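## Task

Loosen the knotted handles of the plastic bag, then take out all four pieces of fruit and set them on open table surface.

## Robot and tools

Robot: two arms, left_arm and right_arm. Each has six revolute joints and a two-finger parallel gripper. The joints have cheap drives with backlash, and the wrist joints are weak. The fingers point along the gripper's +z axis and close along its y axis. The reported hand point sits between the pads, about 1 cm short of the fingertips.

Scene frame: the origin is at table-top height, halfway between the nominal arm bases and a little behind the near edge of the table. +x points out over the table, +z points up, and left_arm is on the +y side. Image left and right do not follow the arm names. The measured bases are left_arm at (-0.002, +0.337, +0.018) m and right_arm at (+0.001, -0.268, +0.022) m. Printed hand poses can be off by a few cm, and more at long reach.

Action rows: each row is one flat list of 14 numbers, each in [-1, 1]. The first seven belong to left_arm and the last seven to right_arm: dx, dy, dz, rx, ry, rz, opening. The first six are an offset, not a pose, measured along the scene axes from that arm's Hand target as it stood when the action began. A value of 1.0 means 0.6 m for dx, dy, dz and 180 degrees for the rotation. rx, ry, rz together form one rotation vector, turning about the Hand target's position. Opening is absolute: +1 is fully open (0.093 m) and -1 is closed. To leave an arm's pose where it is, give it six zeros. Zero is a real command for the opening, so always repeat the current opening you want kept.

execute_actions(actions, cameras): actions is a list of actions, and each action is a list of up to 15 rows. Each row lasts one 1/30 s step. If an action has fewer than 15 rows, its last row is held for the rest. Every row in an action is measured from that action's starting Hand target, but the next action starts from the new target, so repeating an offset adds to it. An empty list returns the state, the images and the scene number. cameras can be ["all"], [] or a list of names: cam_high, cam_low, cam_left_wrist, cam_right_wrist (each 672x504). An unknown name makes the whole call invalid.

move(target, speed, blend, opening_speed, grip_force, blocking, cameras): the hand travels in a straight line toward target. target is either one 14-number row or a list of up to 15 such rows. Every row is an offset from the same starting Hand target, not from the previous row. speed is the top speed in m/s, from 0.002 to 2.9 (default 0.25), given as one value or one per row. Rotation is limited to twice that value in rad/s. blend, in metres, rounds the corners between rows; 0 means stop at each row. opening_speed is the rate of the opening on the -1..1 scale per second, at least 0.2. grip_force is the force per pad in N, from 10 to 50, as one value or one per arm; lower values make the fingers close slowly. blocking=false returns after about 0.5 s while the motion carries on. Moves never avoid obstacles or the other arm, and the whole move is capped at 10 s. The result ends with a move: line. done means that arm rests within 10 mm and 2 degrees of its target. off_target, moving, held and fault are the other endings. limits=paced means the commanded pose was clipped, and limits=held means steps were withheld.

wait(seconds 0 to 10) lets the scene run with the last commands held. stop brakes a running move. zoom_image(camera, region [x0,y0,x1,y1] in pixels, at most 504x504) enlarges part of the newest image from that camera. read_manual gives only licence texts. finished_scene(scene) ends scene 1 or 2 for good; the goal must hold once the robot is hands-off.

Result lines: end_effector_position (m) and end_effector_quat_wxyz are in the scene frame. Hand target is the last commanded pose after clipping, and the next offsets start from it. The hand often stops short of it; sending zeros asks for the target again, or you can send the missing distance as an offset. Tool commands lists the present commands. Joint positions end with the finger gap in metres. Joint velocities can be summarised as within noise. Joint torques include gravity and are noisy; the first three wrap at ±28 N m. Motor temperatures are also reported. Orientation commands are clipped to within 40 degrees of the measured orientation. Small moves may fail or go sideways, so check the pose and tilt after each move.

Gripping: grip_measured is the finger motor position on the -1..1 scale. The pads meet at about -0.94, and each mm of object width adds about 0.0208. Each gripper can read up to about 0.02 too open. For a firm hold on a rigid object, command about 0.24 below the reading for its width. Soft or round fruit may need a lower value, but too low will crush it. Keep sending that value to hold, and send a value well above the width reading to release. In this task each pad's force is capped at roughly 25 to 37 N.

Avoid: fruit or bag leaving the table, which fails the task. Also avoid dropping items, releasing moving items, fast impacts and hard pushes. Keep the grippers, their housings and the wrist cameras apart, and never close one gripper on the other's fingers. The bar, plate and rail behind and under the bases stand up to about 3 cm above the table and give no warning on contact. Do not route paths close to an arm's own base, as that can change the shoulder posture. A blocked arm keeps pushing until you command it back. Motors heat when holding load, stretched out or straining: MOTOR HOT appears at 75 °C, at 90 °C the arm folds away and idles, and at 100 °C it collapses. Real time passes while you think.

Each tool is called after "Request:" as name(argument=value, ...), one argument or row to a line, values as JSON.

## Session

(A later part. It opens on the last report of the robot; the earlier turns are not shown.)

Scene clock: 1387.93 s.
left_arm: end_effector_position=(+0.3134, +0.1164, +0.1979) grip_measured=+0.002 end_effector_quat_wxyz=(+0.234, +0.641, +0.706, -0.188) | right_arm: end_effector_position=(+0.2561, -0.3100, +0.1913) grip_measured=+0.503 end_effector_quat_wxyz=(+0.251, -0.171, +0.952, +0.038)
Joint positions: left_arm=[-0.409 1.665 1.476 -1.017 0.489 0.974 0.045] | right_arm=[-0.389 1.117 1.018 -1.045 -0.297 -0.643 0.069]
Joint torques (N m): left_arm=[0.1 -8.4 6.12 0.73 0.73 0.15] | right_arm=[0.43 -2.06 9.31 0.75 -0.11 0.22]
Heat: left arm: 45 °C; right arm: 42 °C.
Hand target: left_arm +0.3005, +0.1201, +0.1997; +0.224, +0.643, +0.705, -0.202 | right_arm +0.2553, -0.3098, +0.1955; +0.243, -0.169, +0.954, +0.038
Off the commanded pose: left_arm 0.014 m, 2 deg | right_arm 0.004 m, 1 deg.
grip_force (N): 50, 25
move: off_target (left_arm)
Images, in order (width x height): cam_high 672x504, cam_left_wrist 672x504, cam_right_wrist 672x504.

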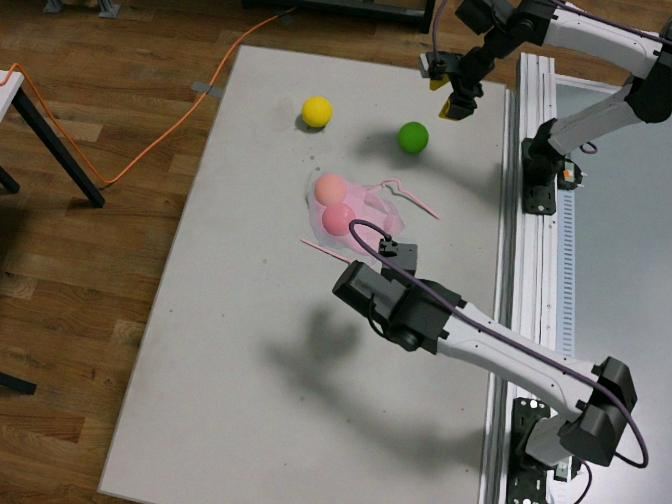

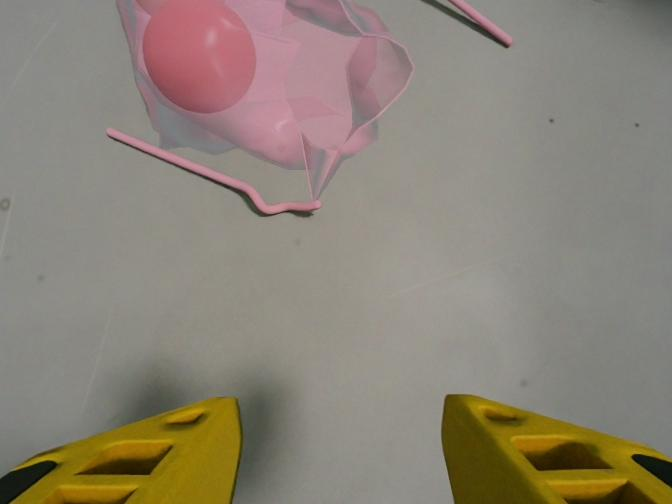

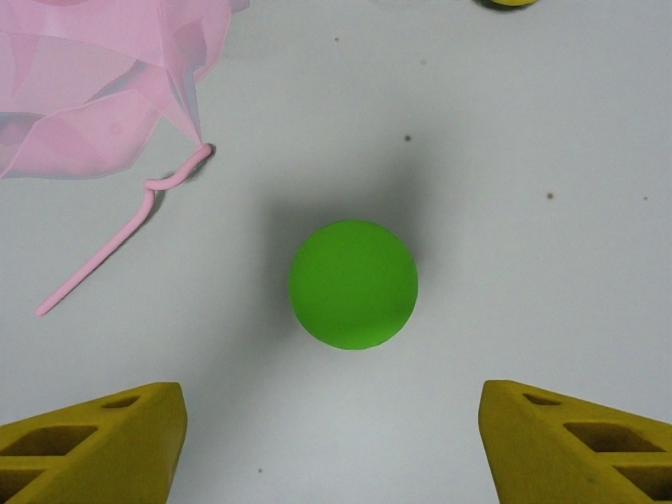

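Request:
execute_actions(
  actions=[],
)

Scene clock: 1402.83 s.
left_arm: end_effector_position=(+0.3134, +0.1164, +0.1979) grip_measured=+0.002 end_effector_quat_wxyz=(+0.234, +0.641, +0.706, -0.188) | right_arm: end_effector_position=(+0.2561, -0.3100, +0.1913) grip_measured=+0.503 end_effector_quat_wxyz=(+0.251, -0.171, +0.952, +0.038)
Joint positions: left_arm=[-0.409 1.665 1.476 -1.017 0.489 0.974 0.045] | right_arm=[-0.389 1.117 1.018 -1.045 -0.297 -0.643 0.069]
Joint velocities: within noise
Joint torques (N m): left_arm=[0.14 -8.4 6.17 0.73 0.74 0.16] | right_arm=[0.5 -2.15 9.1 0.7 -0.11 0.22]
Motor temperatures (°C): left_arm=[22 41 45 30 22 24 22] | right_arm=[24 41 41 28 25 26 24]
Heat: left arm: 45 °C; right arm: 41 °C.
Hand target: left_arm +0.3005, +0.1201, +0.1997; +0.224, +0.643, +0.705, -0.202 | right_arm +0.2553, -0.3098, +0.1955; +0.243, -0.169, +0.954, +0.038
Tool commands: left_gripper/opening=+0.0 right_gripper/opening=+0.5
Off the commanded pose: left_arm 0.014 m, 2 deg | right_arm 0.004 m, 1 deg.
grip_force (N): 50, 25

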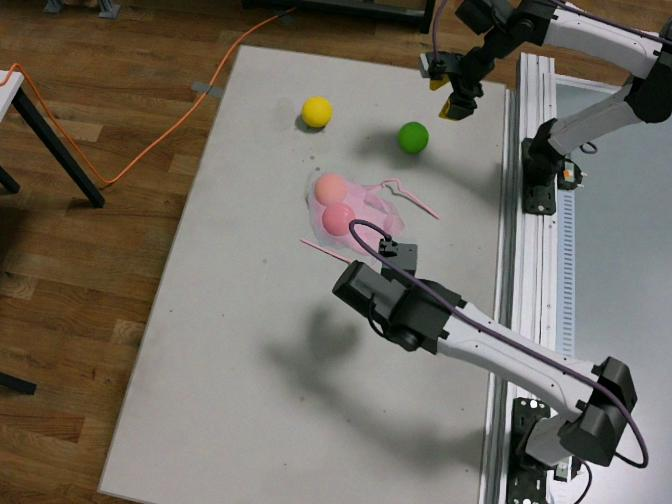

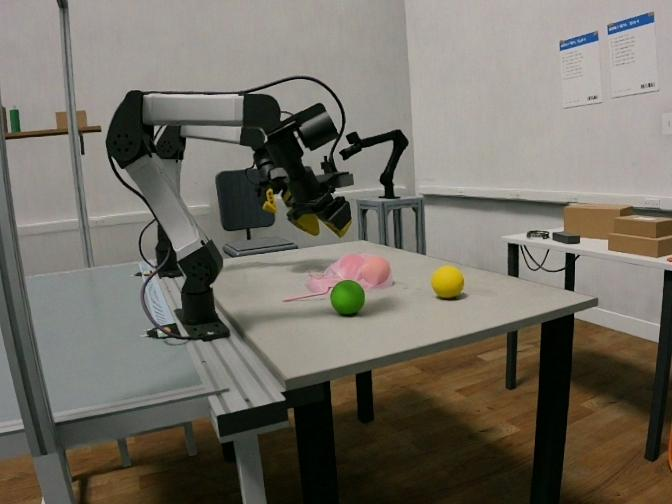

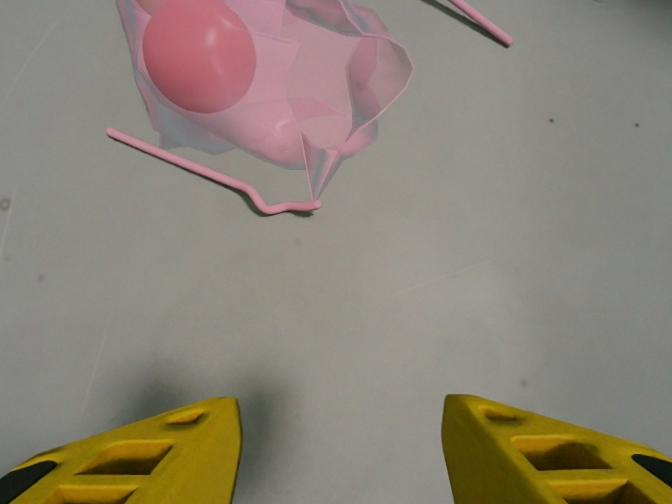

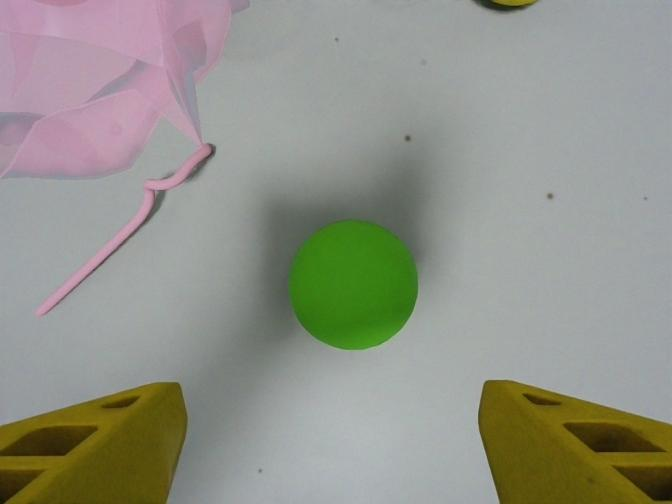

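Request:
move(
  target=[0.125, -0.183, 0.01, 0, 0, 0, 0.0, 0, 0, 0, 0, 0, 0, 0.5],
  speed=0.25,
  cameras=["cam_left_wrist", "cam_high"],
)

Scene clock: 1408.50 s.
left_arm: end_effector_position=(+0.3776, +0.0088, +0.2103) grip_measured=+0.002 end_effector_quat_wxyz=(+0.243, +0.645, +0.694, -0.206) | right_arm: end_effector_position=(+0.2561, -0.3100, +0.1913) grip_measured=+0.503 end_effector_quat_wxyz=(+0.251, -0.171, +0.952, +0.038)
Joint positions: left_arm=[-0.565 2.095 2.067 -1.095 0.471 0.826 0.045] | right_arm=[-0.389 1.117 1.018 -1.045 -0.297 -0.643 0.069]
Joint torques (N m): left_arm=[-0.84 -8.34 9.88 0.88 0.2 -0.11] | right_arm=[0.38 -2.03 9.26 0.74 -0.1 0.2]
Heat: left arm: 45 °C; right arm: 41 °C.
Hand target: left_arm +0.3756, +0.0104, +0.2057; +0.224, +0.642, +0.705, -0.202 | right_arm +0.2553, -0.3098, +0.1955; +0.243, -0.169, +0.954, +0.038
Off the commanded pose: left_arm 0.005 m, 3 deg | right_arm 0.004 m, 1 deg.
grip_force (N): 50, 25
move: off_target (left_arm)
Images, in order (width x height): cam_high 672x504, cam_left_wrist 672x504.

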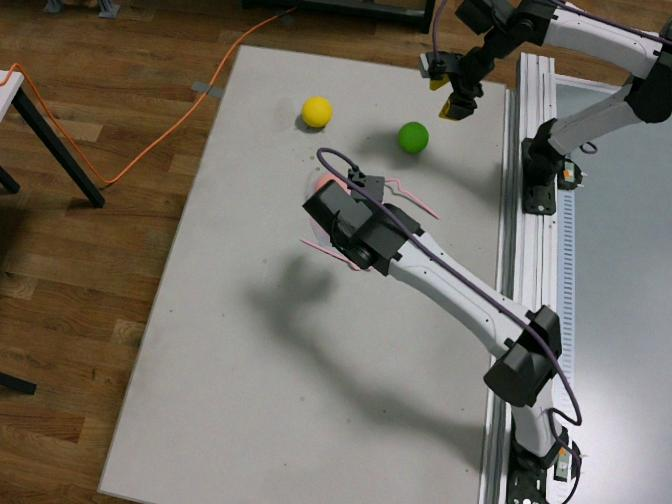

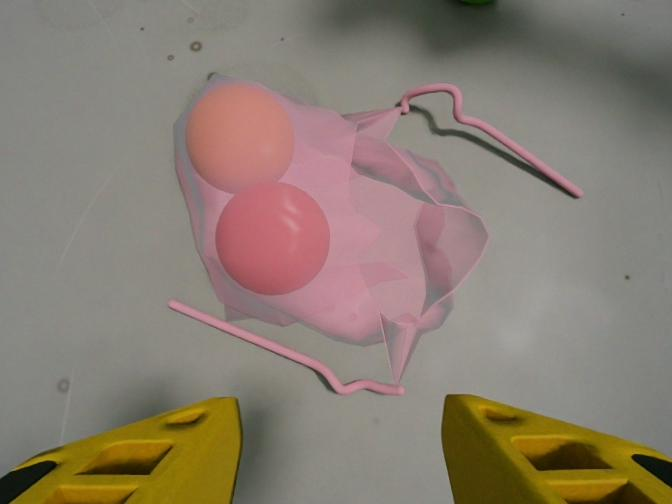

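Request:
zoom_image(
  camera="cam_left_wrist",
  region=[160, 60, 500, 400],
)

Scaled by 1.482 from the camera's 672x504 image, which has a finer 960x720 frame.

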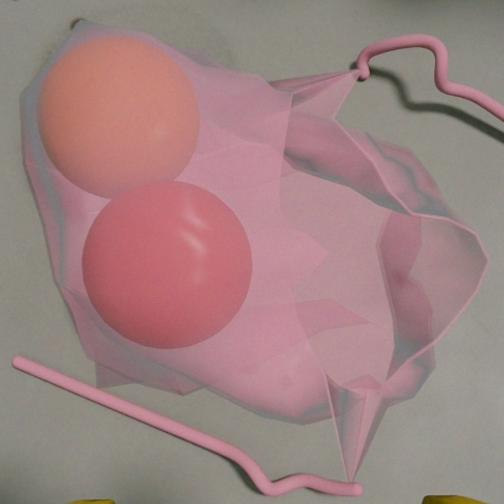

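Request:
zoom_image(
  camera="cam_left_wrist",
  region=[310, 80, 500, 240],
)

Request:
zoom_image(
  camera="cam_left_wrist",
  region=[300, 230, 490, 400],
)

Scaled by 2.653 from the camera's 672x504 image, which has a finer 960x720 frame.

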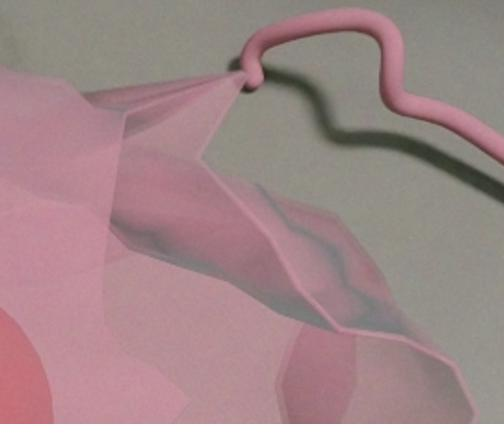

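Scaled by 2.653 from the camera's 672x504 image, which has a finer 960x720 frame.

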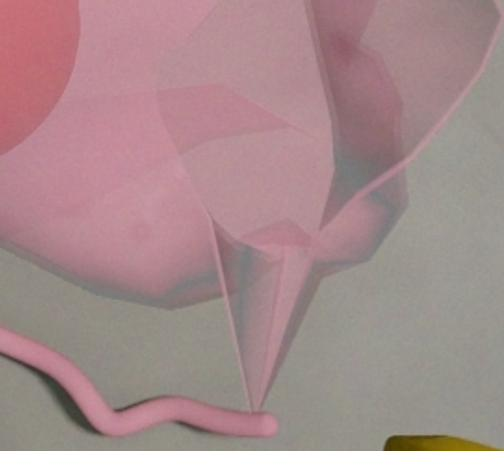

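Request:
execute_actions(
  actions=[],
)

Request:
zoom_image(
  camera="cam_low",
  region=[270, 220, 430, 340],
)

Scene clock: 1493.10 s.
left_arm: end_effector_position=(+0.3775, +0.0089, +0.2103) grip_measured=+0.002 end_effector_quat_wxyz=(+0.242, +0.645, +0.694, -0.206) | right_arm: end_effector_position=(+0.2561, -0.3100, +0.1913) grip_measured=+0.503 end_effector_quat_wxyz=(+0.251, -0.171, +0.952, +0.038)
Joint positions: left_arm=[-0.565 2.095 2.067 -1.096 0.471 0.826 0.045] | right_arm=[-0.389 1.117 1.018 -1.045 -0.297 -0.643 0.069]
Joint velocities: within noise
Joint torques (N m): left_arm=[-0.61 -8.46 9.94 0.88 0.19 -0.11] | right_arm=[0.39 -2.14 9.21 0.72 -0.12 0.2]
Motor temperatures (°C): left_arm=[22 44 54 30 22 24 22] | right_arm=[24 38 44 27 24 26 24]
Heat: left arm: 54 °C; right arm: 44 °C.
Hand target: left_arm +0.3756, +0.0104, +0.2057; +0.224, +0.642, +0.705, -0.202 | right_arm +0.2553, -0.3098, +0.1955; +0.243, -0.169, +0.954, +0.038
Tool commands: left_gripper/opening=+0.0 right_gripper/opening=+0.5
Off the commanded pose: left_arm 0.005 m, 2 deg | right_arm 0.004 m, 1 deg.
grip_force (N): 50, 25

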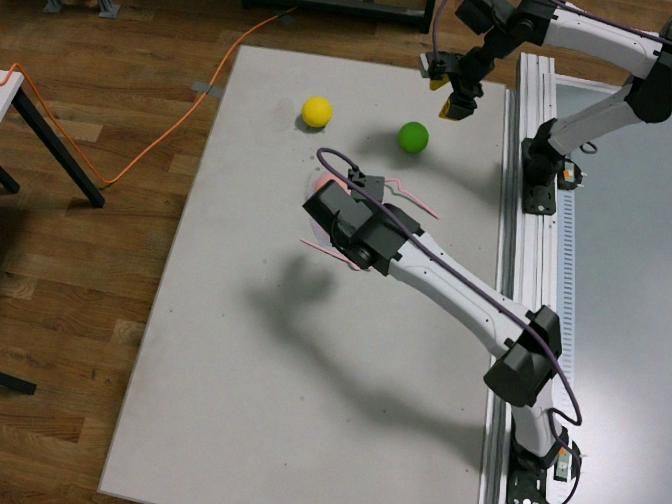

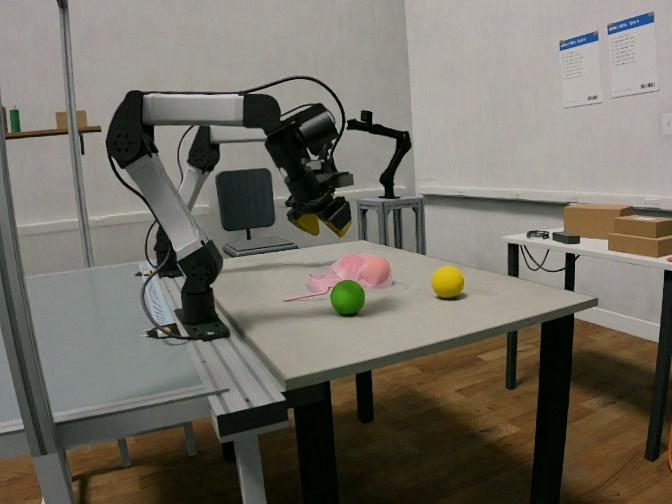

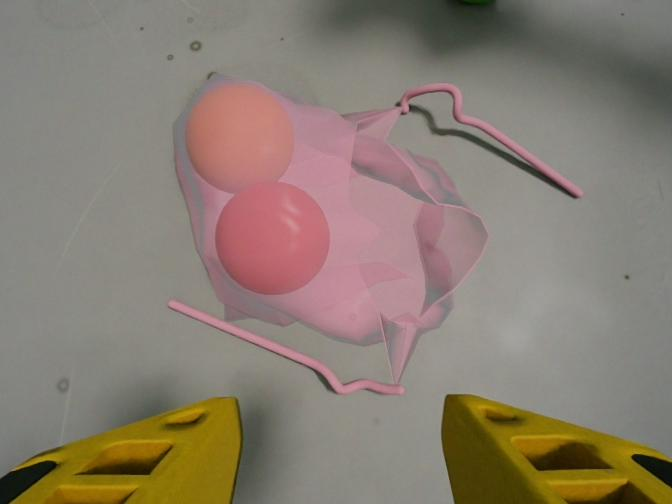

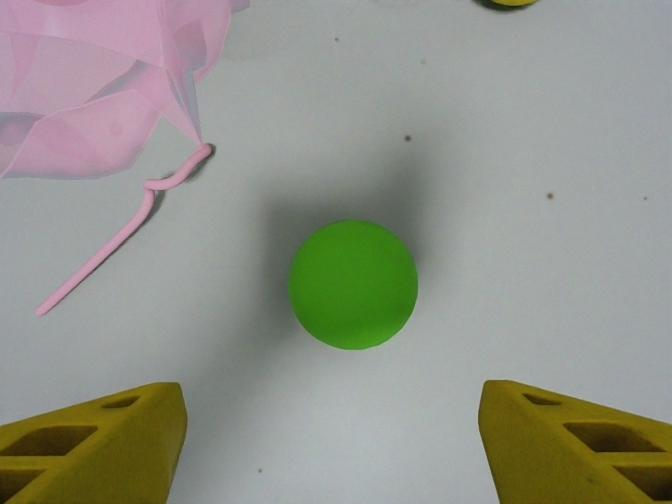

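Scaled by 3.150 from the camera's 672x504 image, which has a finer 960x720 frame.

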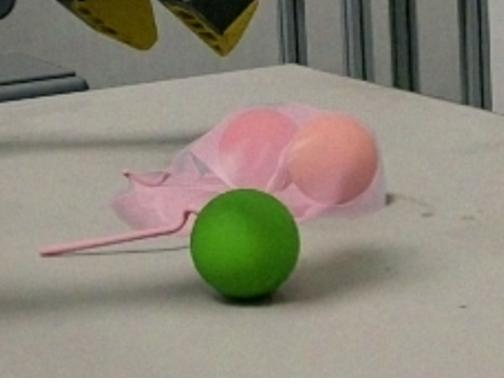

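Request:
zoom_image(
  camera="cam_left_wrist",
  region=[330, 190, 450, 330],
)

Scaled by 3.600 from the camera's 672x504 image, which has a finer 960x720 frame.

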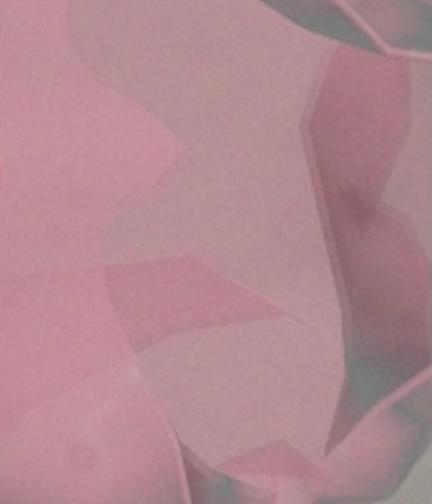

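Request:
move(
  target=[-0.026, 0.216, -0.21, -0.266, -0.023, 0, -1.0, 0, 0, 0, 0, 0, 0, 0.5],
  speed=0.25,
  cameras=["cam_left_wrist"],
)

Scene clock: 1553.60 s.
left_arm: end_effector_position=(+0.3639, +0.1407, +0.0817) grip_measured=-0.988 end_effector_quat_wxyz=(+0.486, +0.505, +0.561, -0.440) | right_arm: end_effector_position=(+0.2561, -0.3100, +0.1913) grip_measured=+0.503 end_effector_quat_wxyz=(+0.251, -0.171, +0.952, +0.038)
Joint positions: left_arm=[-0.089 2.076 0.866 0.551 1.324 0.655 0] | right_arm=[-0.389 1.117 1.018 -1.045 -0.297 -0.643 0.069]
Joint torques (N m): left_arm=[-0.28 -6.86 4.15 1.92 0.82 -0.13] | right_arm=[0.38 -2.02 9.2 0.74 -0.13 0.24]
Heat: left arm: 53 °C; right arm: 44 °C.
Hand target: left_arm +0.3600, +0.1399, +0.0797; +0.490, +0.503, +0.554, -0.448 | right_arm +0.2553, -0.3098, +0.1955; +0.243, -0.169, +0.954, +0.038
Off the commanded pose: left_arm 0.004 m, 1 deg | right_arm 0.004 m, 1 deg.
grip_force (N): 50, 25
move: done
Images, in order (width x height): cam_left_wrist 672x504.

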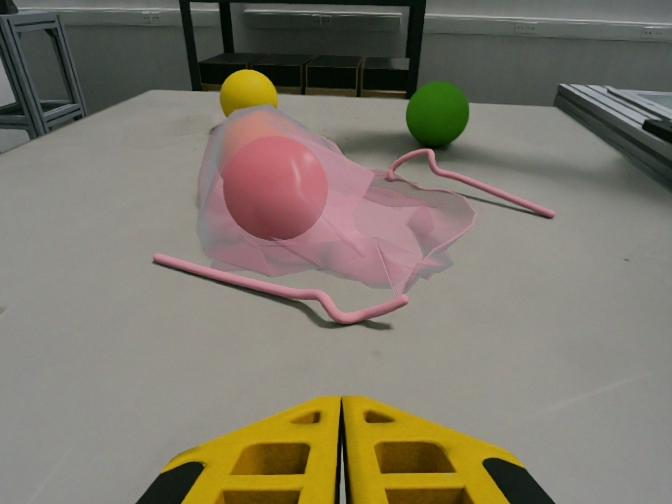

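Request:
zoom_image(
  camera="cam_left_wrist",
  region=[180, 90, 500, 330],
)

Scaled by 1.575 from the camera's 672x504 image, which has a finer 960x720 frame.

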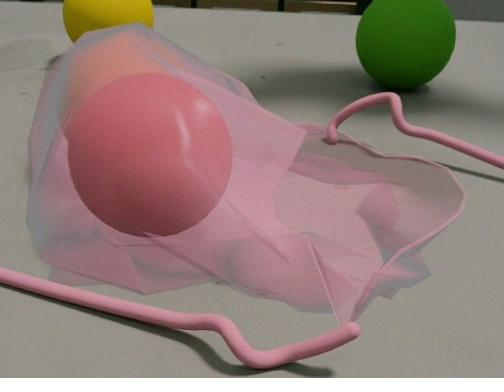

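Request:
move(
  target=[0, 0, 0, 0, 0, 0, -1.0, 0.083, 0.35, 0.03, 0, 0, -0.111, 0.5],
  speed=0.3,
  cameras=["cam_right_wrist"],
)

Scene clock: 1639.87 s.
left_arm: end_effector_position=(+0.3653, +0.1406, +0.0835) grip_measured=-0.988 end_effector_quat_wxyz=(+0.489, +0.505, +0.560, -0.439) | right_arm: end_effector_position=(+0.3043, -0.1012, +0.2101) grip_measured=+0.503 end_effector_quat_wxyz=(+0.248, -0.003, +0.969, +0.001)
Joint positions: left_arm=[-0.089 2.076 0.866 0.571 1.324 0.641 0] | right_arm=[0.624 1.491 1.353 -1.027 0.318 0.591 0.069]
Joint torques (N m): left_arm=[-0.25 -6.74 3.79 1.95 0.77 -0.11] | right_arm=[0.44 -4.78 9.63 0.71 0.34 0.25]
Motor temperatures (°C): left_arm=[22 37 44 35 22 24 22] | right_arm=[24 35 45 27 24 26 24]
Heat: left arm: 44 °C; right arm: 45 °C.
Hand target: left_arm +0.3600, +0.1399, +0.0798; +0.490, +0.503, +0.554, -0.448 | right_arm +0.3051, -0.0998, +0.2135; +0.246, -0.001, +0.969, -0.005
Off the commanded pose: left_arm 0.007 m, 1 deg | right_arm 0.004 m, 1 deg.
grip_force (N): 50, 25
move: done
Images, in order (width x height): cam_right_wrist 672x504.

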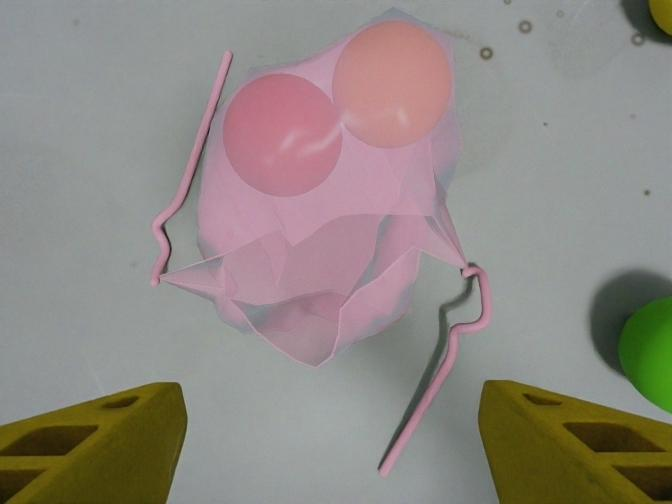

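Request:
zoom_image(
  camera="cam_right_wrist",
  region=[140, 120, 490, 380],
)

Scaled by 1.440 from the camera's 672x504 image, which has a finer 960x720 frame.

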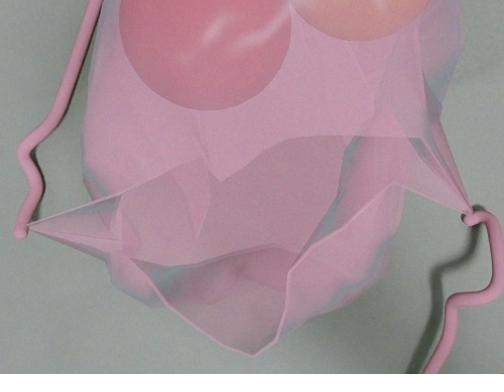

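Request:
move(
  target=[0, 0, 0, 0, 0, 0, -1.0, 0.0415, 0.0297, -0.1725, 0, 0, 0, 0.45],
  speed=0.2,
  cameras=["cam_right_wrist", "cam_left_wrist"],
)

Scene clock: 1672.93 s.
left_arm: end_effector_position=(+0.3653, +0.1406, +0.0835) grip_measured=-0.988 end_effector_quat_wxyz=(+0.489, +0.505, +0.560, -0.439) | right_arm: end_effector_position=(+0.3257, -0.0821, +0.1146) grip_measured=+0.453 end_effector_quat_wxyz=(+0.242, -0.004, +0.970, -0.004)
Joint positions: left_arm=[-0.089 2.076 0.866 0.571 1.324 0.641 0] | right_arm=[0.624 1.643 1.128 -0.668 0.32 0.591 0.067]
Joint torques (N m): left_arm=[-0.32 -6.76 3.9 1.93 0.78 -0.11] | right_arm=[-0.77 -6.31 6.08 1.2 0.29 0.15]
Heat: left arm: 43 °C; right arm: 47 °C.
Hand target: left_arm +0.3600, +0.1399, +0.0798; +0.490, +0.503, +0.554, -0.448 | right_arm +0.3299, -0.0819, +0.1100; +0.246, -0.001, +0.969, -0.005
Off the commanded pose: left_arm 0.006 m, 1 deg | right_arm 0.006 m, 1 deg.
grip_force (N): 50, 25
move: done
Images, in order (width x height): cam_left_wrist 672x504, cam_right_wrist 672x504.

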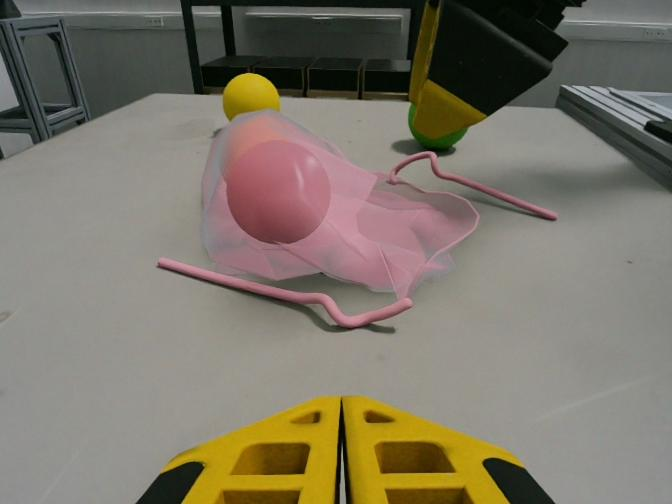

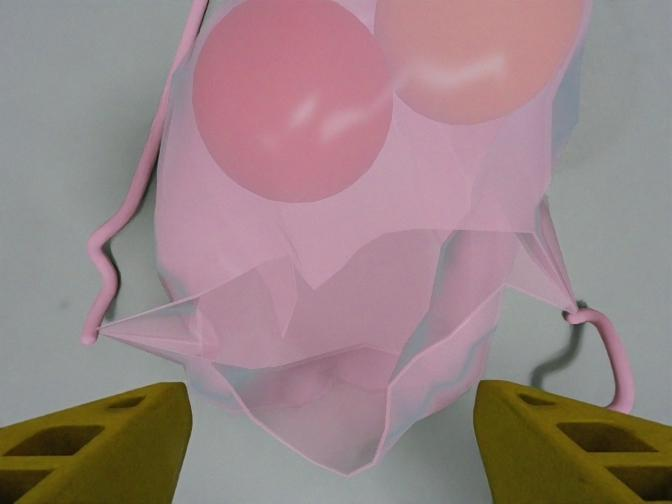

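Request:
move(
  target=[0, 0, 0, 0, 0, 0, -1.0, 0.0672, 0.0093, -0.116, 0, 0, 0, 0.45],
  speed=0.12,
  cameras=["cam_right_wrist", "cam_left_wrist"],
)

Scene clock: 1685.57 s.
left_arm: end_effector_position=(+0.3653, +0.1406, +0.0836) grip_measured=-0.988 end_effector_quat_wxyz=(+0.489, +0.505, +0.560, -0.439) | right_arm: end_effector_position=(+0.3674, -0.0791, +0.0459) grip_measured=+0.453 end_effector_quat_wxyz=(+0.246, +0.003, +0.969, -0.012)
Joint positions: left_arm=[-0.089 2.076 0.866 0.571 1.324 0.641 0] | right_arm=[0.561 1.873 1.105 -0.398 0.315 0.54 0.067]
Joint torques (N m): left_arm=[-0.25 -6.65 3.78 1.94 0.78 -0.1] | right_arm=[-0.77 -7.71 6.02 1.26 0.13 0.01]
Heat: left arm: 42 °C; right arm: 45 °C.
Hand target: left_arm +0.3600, +0.1399, +0.0798; +0.490, +0.503, +0.553, -0.448 | right_arm +0.3703, -0.0764, +0.0404; +0.246, -0.001, +0.969, -0.005
Off the commanded pose: left_arm 0.007 m, 1 deg | right_arm 0.007 m, 1 deg.
grip_force (N): 50, 25
move: done
Images, in order (width x height): cam_left_wrist 672x504, cam_right_wrist 672x504.

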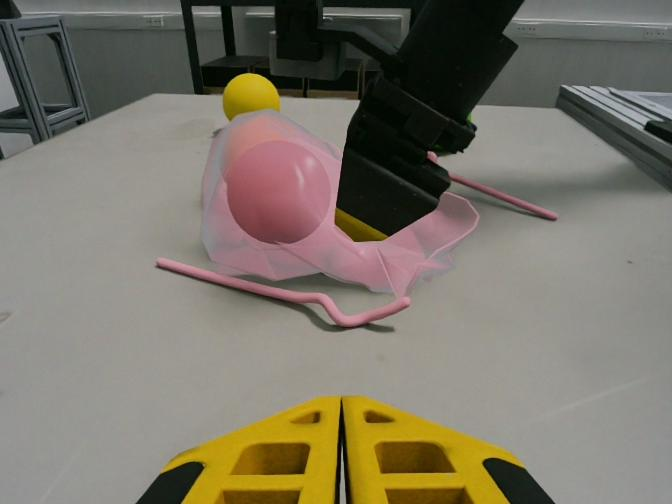

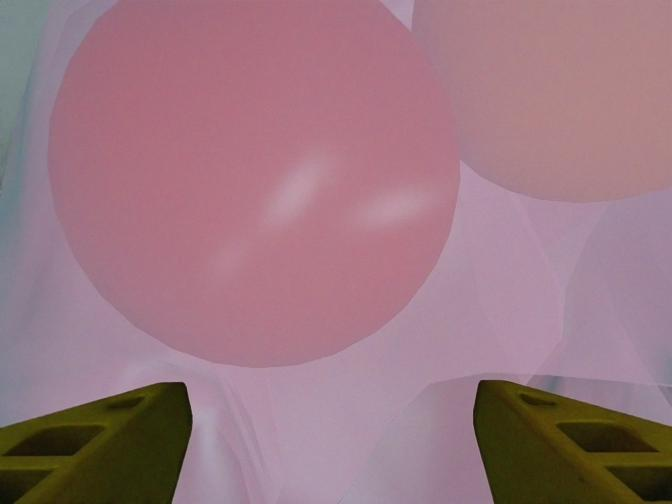

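Request:
move(
  target=[0, 0, 0, 0, 0, 0, -1.0, 0, 0, 0, 0, 0, 0, -1.0],
  speed=0.1,
  opening_speed=0.8,
  grip_force=50,
  cameras=["cam_right_wrist", "cam_left_wrist"],
)

Scene clock: 1689.70 s.
left_arm: end_effector_position=(+0.3653, +0.1406, +0.0836) grip_measured=-0.988 end_effector_quat_wxyz=(+0.489, +0.505, +0.560, -0.439) | right_arm: end_effector_position=(+0.3675, -0.0790, +0.0459) grip_measured=-0.971 end_effector_quat_wxyz=(+0.246, +0.003, +0.969, -0.012)
Joint positions: left_arm=[-0.089 2.076 0.866 0.571 1.324 0.641 0] | right_arm=[0.561 1.873 1.105 -0.398 0.314 0.539 0]
Joint torques (N m): left_arm=[-0.2 -6.71 3.95 1.95 0.76 -0.12] | right_arm=[-0.8 -7.64 5.87 1.23 0.11 0.05]
Heat: left arm: 42 °C; right arm: 44 °C.
Hand target: left_arm +0.3600, +0.1399, +0.0798; +0.490, +0.503, +0.553, -0.448 | right_arm +0.3703, -0.0764, +0.0404; +0.246, -0.001, +0.969, -0.005
Off the commanded pose: left_arm 0.007 m, 1 deg | right_arm 0.007 m, 1 deg.
move: done
Images, in order (width x height): cam_left_wrist 672x504, cam_right_wrist 672x504.

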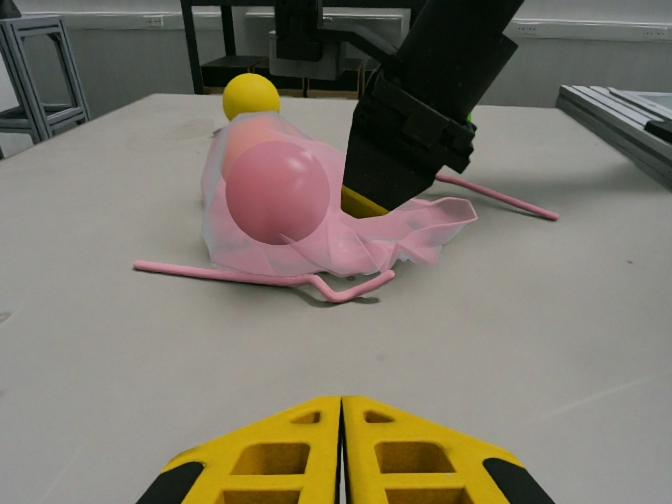

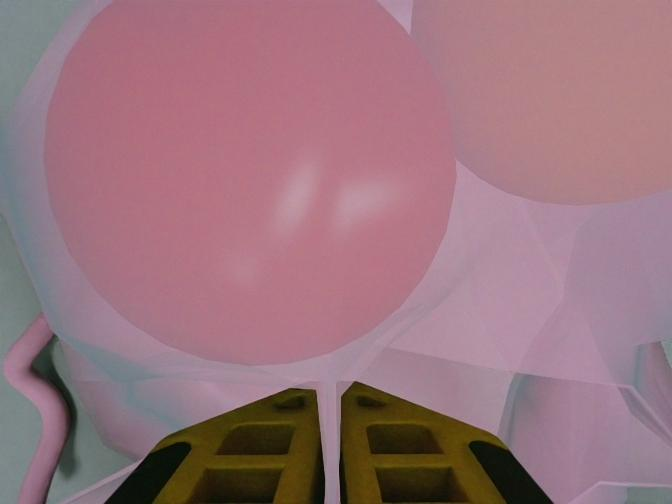

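Request:
move(
  target=[0, 0, 0, 0, 0, 0, -1.0, -0.02, 0, 0.1, 0, 0, 0, -1.0],
  speed=0.08,
  cameras=["cam_right_wrist", "cam_left_wrist"],
)

Scene clock: 1696.43 s.
left_arm: end_effector_position=(+0.3653, +0.1406, +0.0836) grip_measured=-0.988 end_effector_quat_wxyz=(+0.489, +0.505, +0.560, -0.439) | right_arm: end_effector_position=(+0.3572, -0.0826, +0.0816) grip_measured=-0.971 end_effector_quat_wxyz=(+0.235, -0.003, +0.972, -0.018)
Joint positions: left_arm=[-0.089 2.076 0.866 0.571 1.324 0.641 0] | right_arm=[0.57 1.792 1.169 -0.572 0.314 0.542 0]
Joint torques (N m): left_arm=[-0.24 -6.75 3.78 1.94 0.8 -0.11] | right_arm=[0.62 -11.41 8.75 0.65 0.22 0.24]
Heat: left arm: 42 °C; right arm: 44 °C.
Hand target: left_arm +0.3600, +0.1399, +0.0798; +0.490, +0.503, +0.553, -0.448 | right_arm +0.3582, -0.0763, +0.1004; +0.246, -0.001, +0.969, -0.005
Off the commanded pose: left_arm 0.007 m, 1 deg | right_arm 0.020 m, 2 deg.
move: off_target (right_arm)
Images, in order (width x height): cam_left_wrist 672x504, cam_right_wrist 672x504.

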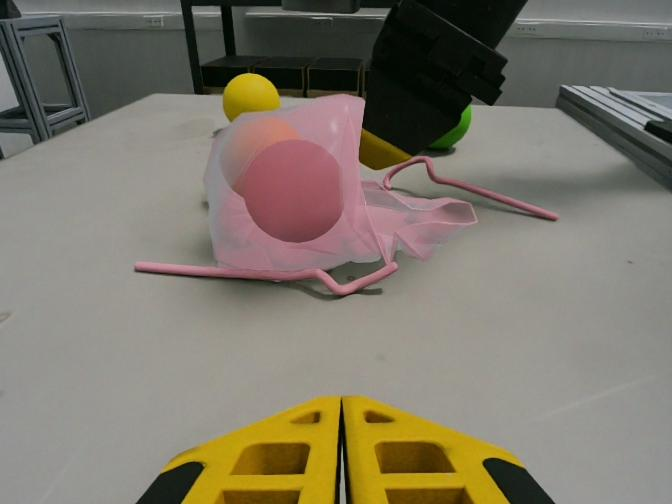

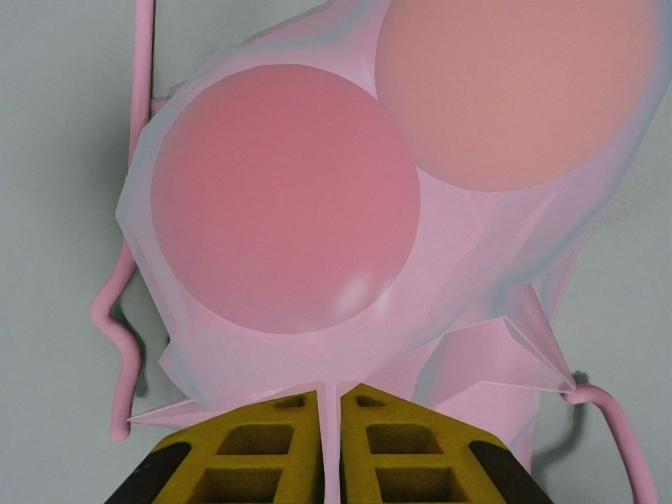

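Request:
move(
  target=[0, 0, 0, 0, 0, 0, -1.0, 0.08, 0, 0.055, 0, 0, 0, -1.0],
  speed=0.08,
  cameras=["cam_right_wrist", "cam_left_wrist"],
)

Scene clock: 1702.50 s.
left_arm: end_effector_position=(+0.3653, +0.1406, +0.0836) grip_measured=-0.988 end_effector_quat_wxyz=(+0.489, +0.505, +0.560, -0.439) | right_arm: end_effector_position=(+0.4048, -0.0781, +0.1359) grip_measured=-0.971 end_effector_quat_wxyz=(+0.258, +0.006, +0.966, -0.004)
Joint positions: left_arm=[-0.089 2.076 0.866 0.571 1.324 0.641 0] | right_arm=[0.511 1.848 1.441 -0.714 0.294 0.493 0]
Joint torques (N m): left_arm=[-0.21 -6.78 3.89 1.94 0.76 -0.11] | right_arm=[-0.7 -7.68 9.68 0.75 0.11 0.03]
Motor temperatures (°C): left_arm=[22 37 42 38 22 24 22] | right_arm=[24 40 44 28 24 26 24]
Heat: left arm: 42 °C; right arm: 44 °C.
Hand target: left_arm +0.3600, +0.1399, +0.0798; +0.490, +0.503, +0.553, -0.448 | right_arm +0.4062, -0.0765, +0.1334; +0.246, -0.001, +0.969, -0.005
Off the commanded pose: left_arm 0.007 m, 1 deg | right_arm 0.003 m, 2 deg.
move: done
Images, in order (width x height): cam_left_wrist 672x504, cam_right_wrist 672x504.

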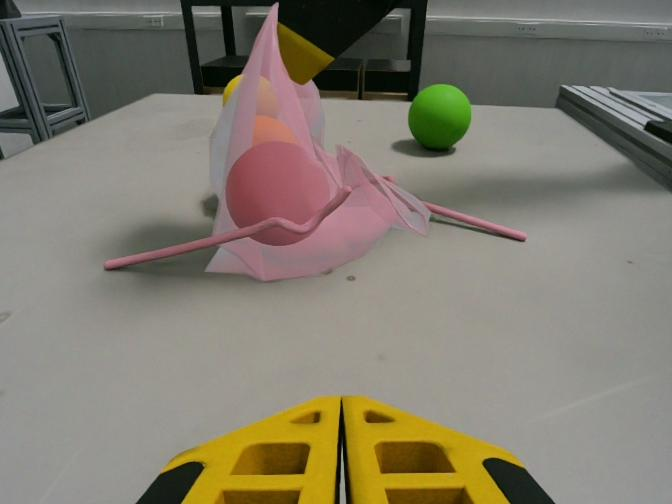

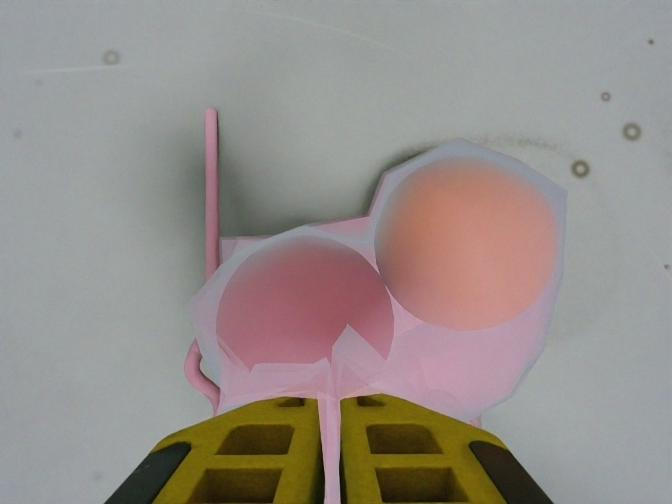

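Request:
move(
  target=[0, 0, 0, 0, 0, 0, -1.0, 0.085, -0.01, 0.0, 0, 0, 0, -1.0],
  speed=0.08,
  cameras=["cam_right_wrist", "cam_left_wrist"],
)

Scene clock: 1708.87 s.
left_arm: end_effector_position=(+0.3653, +0.1406, +0.0836) grip_measured=-0.988 end_effector_quat_wxyz=(+0.489, +0.505, +0.560, -0.439) | right_arm: end_effector_position=(+0.4561, -0.0840, +0.1368) grip_measured=-0.971 end_effector_quat_wxyz=(+0.258, +0.006, +0.966, -0.004)
Joint positions: left_arm=[-0.089 2.076 0.866 0.571 1.324 0.641 0] | right_arm=[0.435 2.004 1.657 -0.755 0.262 0.422 0]
Joint torques (N m): left_arm=[-0.18 -6.71 3.89 1.93 0.77 -0.1] | right_arm=[-0.55 -8.91 9.87 0.8 0.07 -0.05]
Heat: left arm: 42 °C; right arm: 44 °C.
Hand target: left_arm +0.3600, +0.1399, +0.0798; +0.490, +0.503, +0.553, -0.448 | right_arm +0.4572, -0.0824, +0.1335; +0.246, -0.001, +0.969, -0.005
Off the commanded pose: left_arm 0.007 m, 1 deg | right_arm 0.004 m, 2 deg.
move: done
Images, in order (width x height): cam_left_wrist 672x504, cam_right_wrist 672x504.

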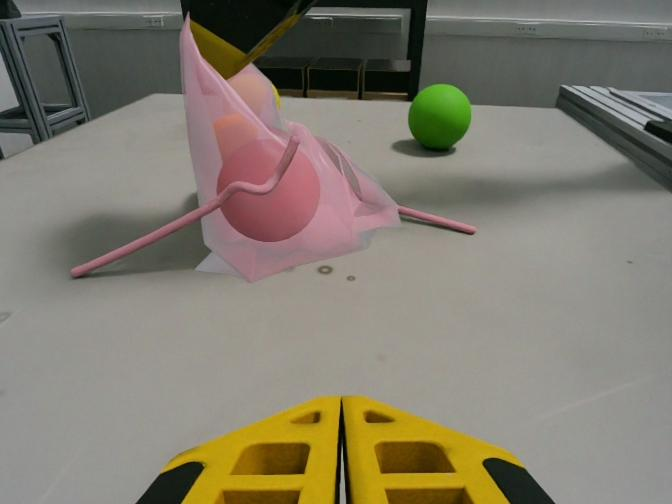

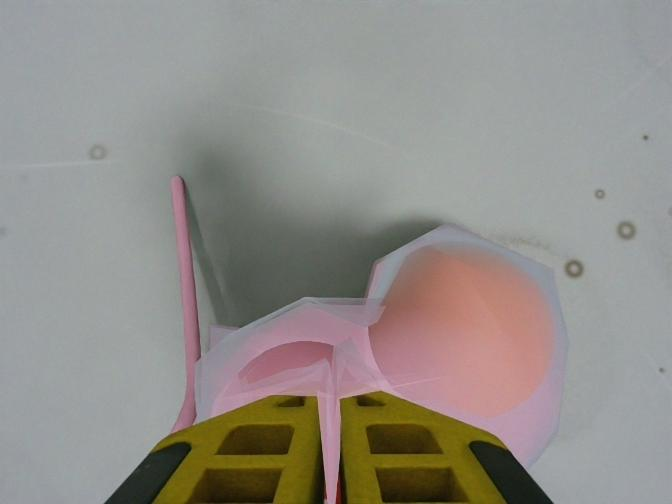

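Request:
move(
  target=[0, 0, 0, 0, 0, 0, -1.0, 0.075, -0.01, 0.0, 0, 0, 0, -1.0],
  speed=0.08,
  cameras=["cam_right_wrist", "cam_left_wrist", "cam_high"],
)

Scene clock: 1712.60 s.
left_arm: end_effector_position=(+0.3653, +0.1406, +0.0836) grip_measured=-0.988 end_effector_quat_wxyz=(+0.489, +0.505, +0.560, -0.439) | right_arm: end_effector_position=(+0.5018, -0.0898, +0.1389) grip_measured=-0.971 end_effector_quat_wxyz=(+0.260, +0.006, +0.966, -0.004)
Joint positions: left_arm=[-0.089 2.076 0.866 0.571 1.324 0.641 0] | right_arm=[0.378 2.16 1.9 -0.827 0.237 0.37 0]
Joint torques (N m): left_arm=[-0.21 -6.75 3.84 1.95 0.78 -0.12] | right_arm=[-0.58 -10.09 9.7 0.84 0.09 0.02]
Heat: left arm: 42 °C; right arm: 45 °C.
Hand target: left_arm +0.3600, +0.1399, +0.0798; +0.490, +0.503, +0.553, -0.448 | right_arm +0.5023, -0.0884, +0.1336; +0.246, -0.001, +0.969, -0.005
Off the commanded pose: left_arm 0.007 m, 1 deg | right_arm 0.006 m, 2 deg.
move: done
Images, in order (width x height): cam_high 672x504, cam_left_wrist 672x504, cam_right_wrist 672x504.

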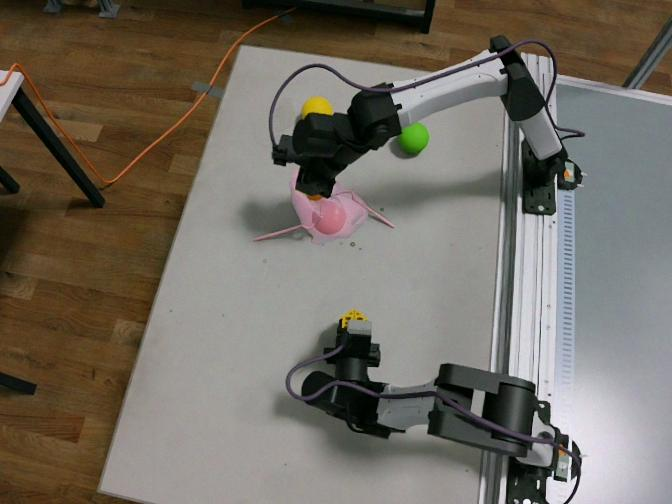

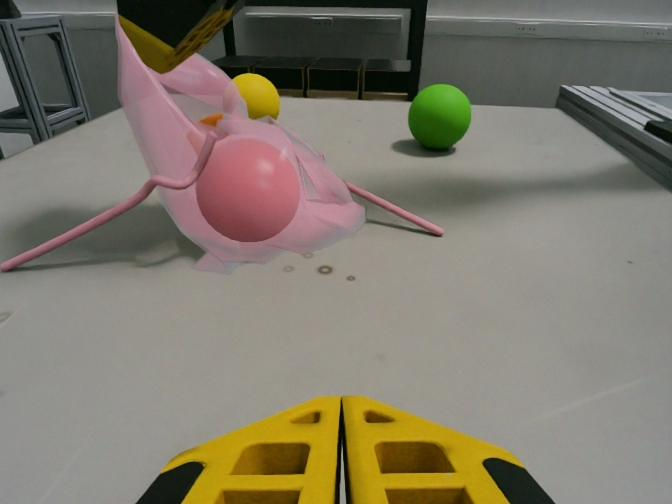

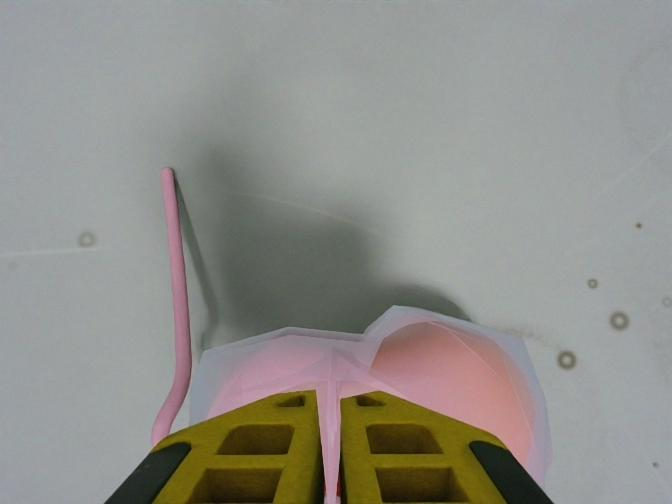

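Request:
zoom_image(
  camera="cam_high",
  region=[240, 150, 420, 270],
)

Request:
zoom_image(
  camera="cam_left_wrist",
  region=[100, 20, 400, 290],
)

Scaled by 2.800 from the camera's 672x504 image, which has a finer 960x720 frame.

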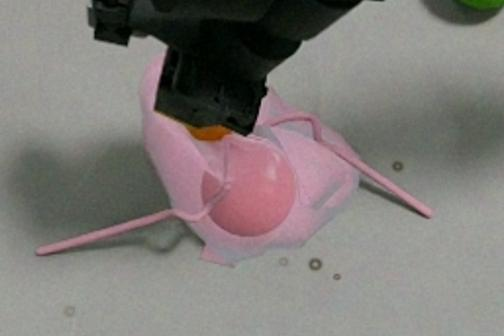

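Scaled by 1.680 from the camera's 672x504 image, which has a finer 960x720 frame.

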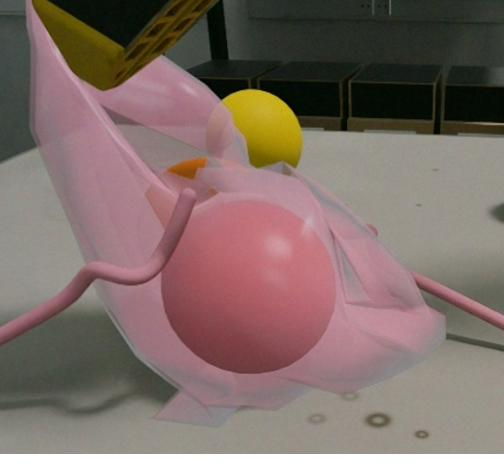

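Request:
move(
  target=[0, 0, 0, 0, 0, 0, -1.0, 0.015, 0.0, -0.11, 0, 0, 0, -1.0],
  speed=0.08,
  cameras=["cam_right_wrist", "cam_left_wrist"],
)

Scene clock: 1740.37 s.
left_arm: end_effector_position=(+0.3653, +0.1406, +0.0836) grip_measured=-0.988 end_effector_quat_wxyz=(+0.489, +0.505, +0.560, -0.439) | right_arm: end_effector_position=(+0.5091, -0.0892, +0.0825) grip_measured=-0.971 end_effector_quat_wxyz=(+0.252, +0.004, +0.968, -0.008)
Joint positions: left_arm=[-0.089 2.076 0.866 0.571 1.324 0.641 0] | right_arm=[0.369 2.231 1.797 -0.67 0.232 0.36 0]
Joint torques (N m): left_arm=[-0.29 -6.69 3.82 1.94 0.79 -0.13] | right_arm=[-0.68 -10.5 5.87 1.34 0.05 0.08]
Motor temperatures (°C): left_arm=[22 37 41 39 22 24 22] | right_arm=[24 45 44 27 24 26 25]
Heat: left arm: 41 °C; right arm: 45 °C.
Hand target: left_arm +0.3600, +0.1399, +0.0798; +0.490, +0.503, +0.553, -0.448 | right_arm +0.5112, -0.0882, +0.0674; +0.246, -0.001, +0.969, -0.005
Off the commanded pose: left_arm 0.007 m, 1 deg | right_arm 0.015 m, 1 deg.
move: off_target (right_arm)
Images, in order (width x height): cam_left_wrist 672x504, cam_right_wrist 672x504.

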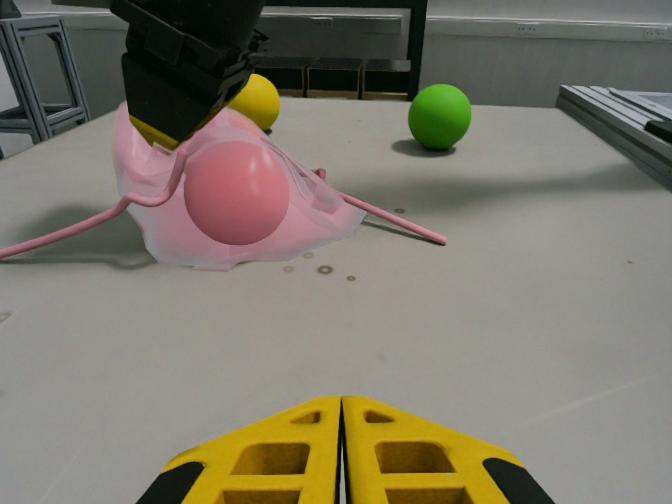

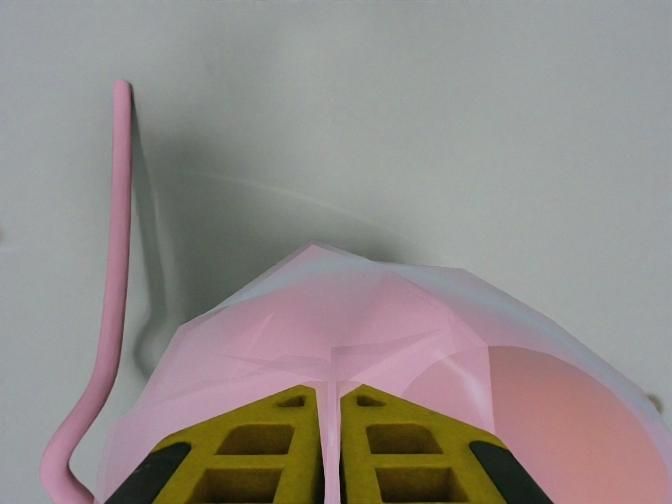

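Request:
zoom_image(
  camera="cam_left_wrist",
  region=[90, 80, 400, 290],
)

Scaled by 1.626 from the camera's 672x504 image, which has a finer 960x720 frame.

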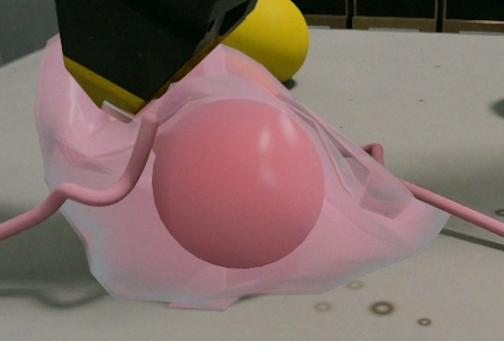

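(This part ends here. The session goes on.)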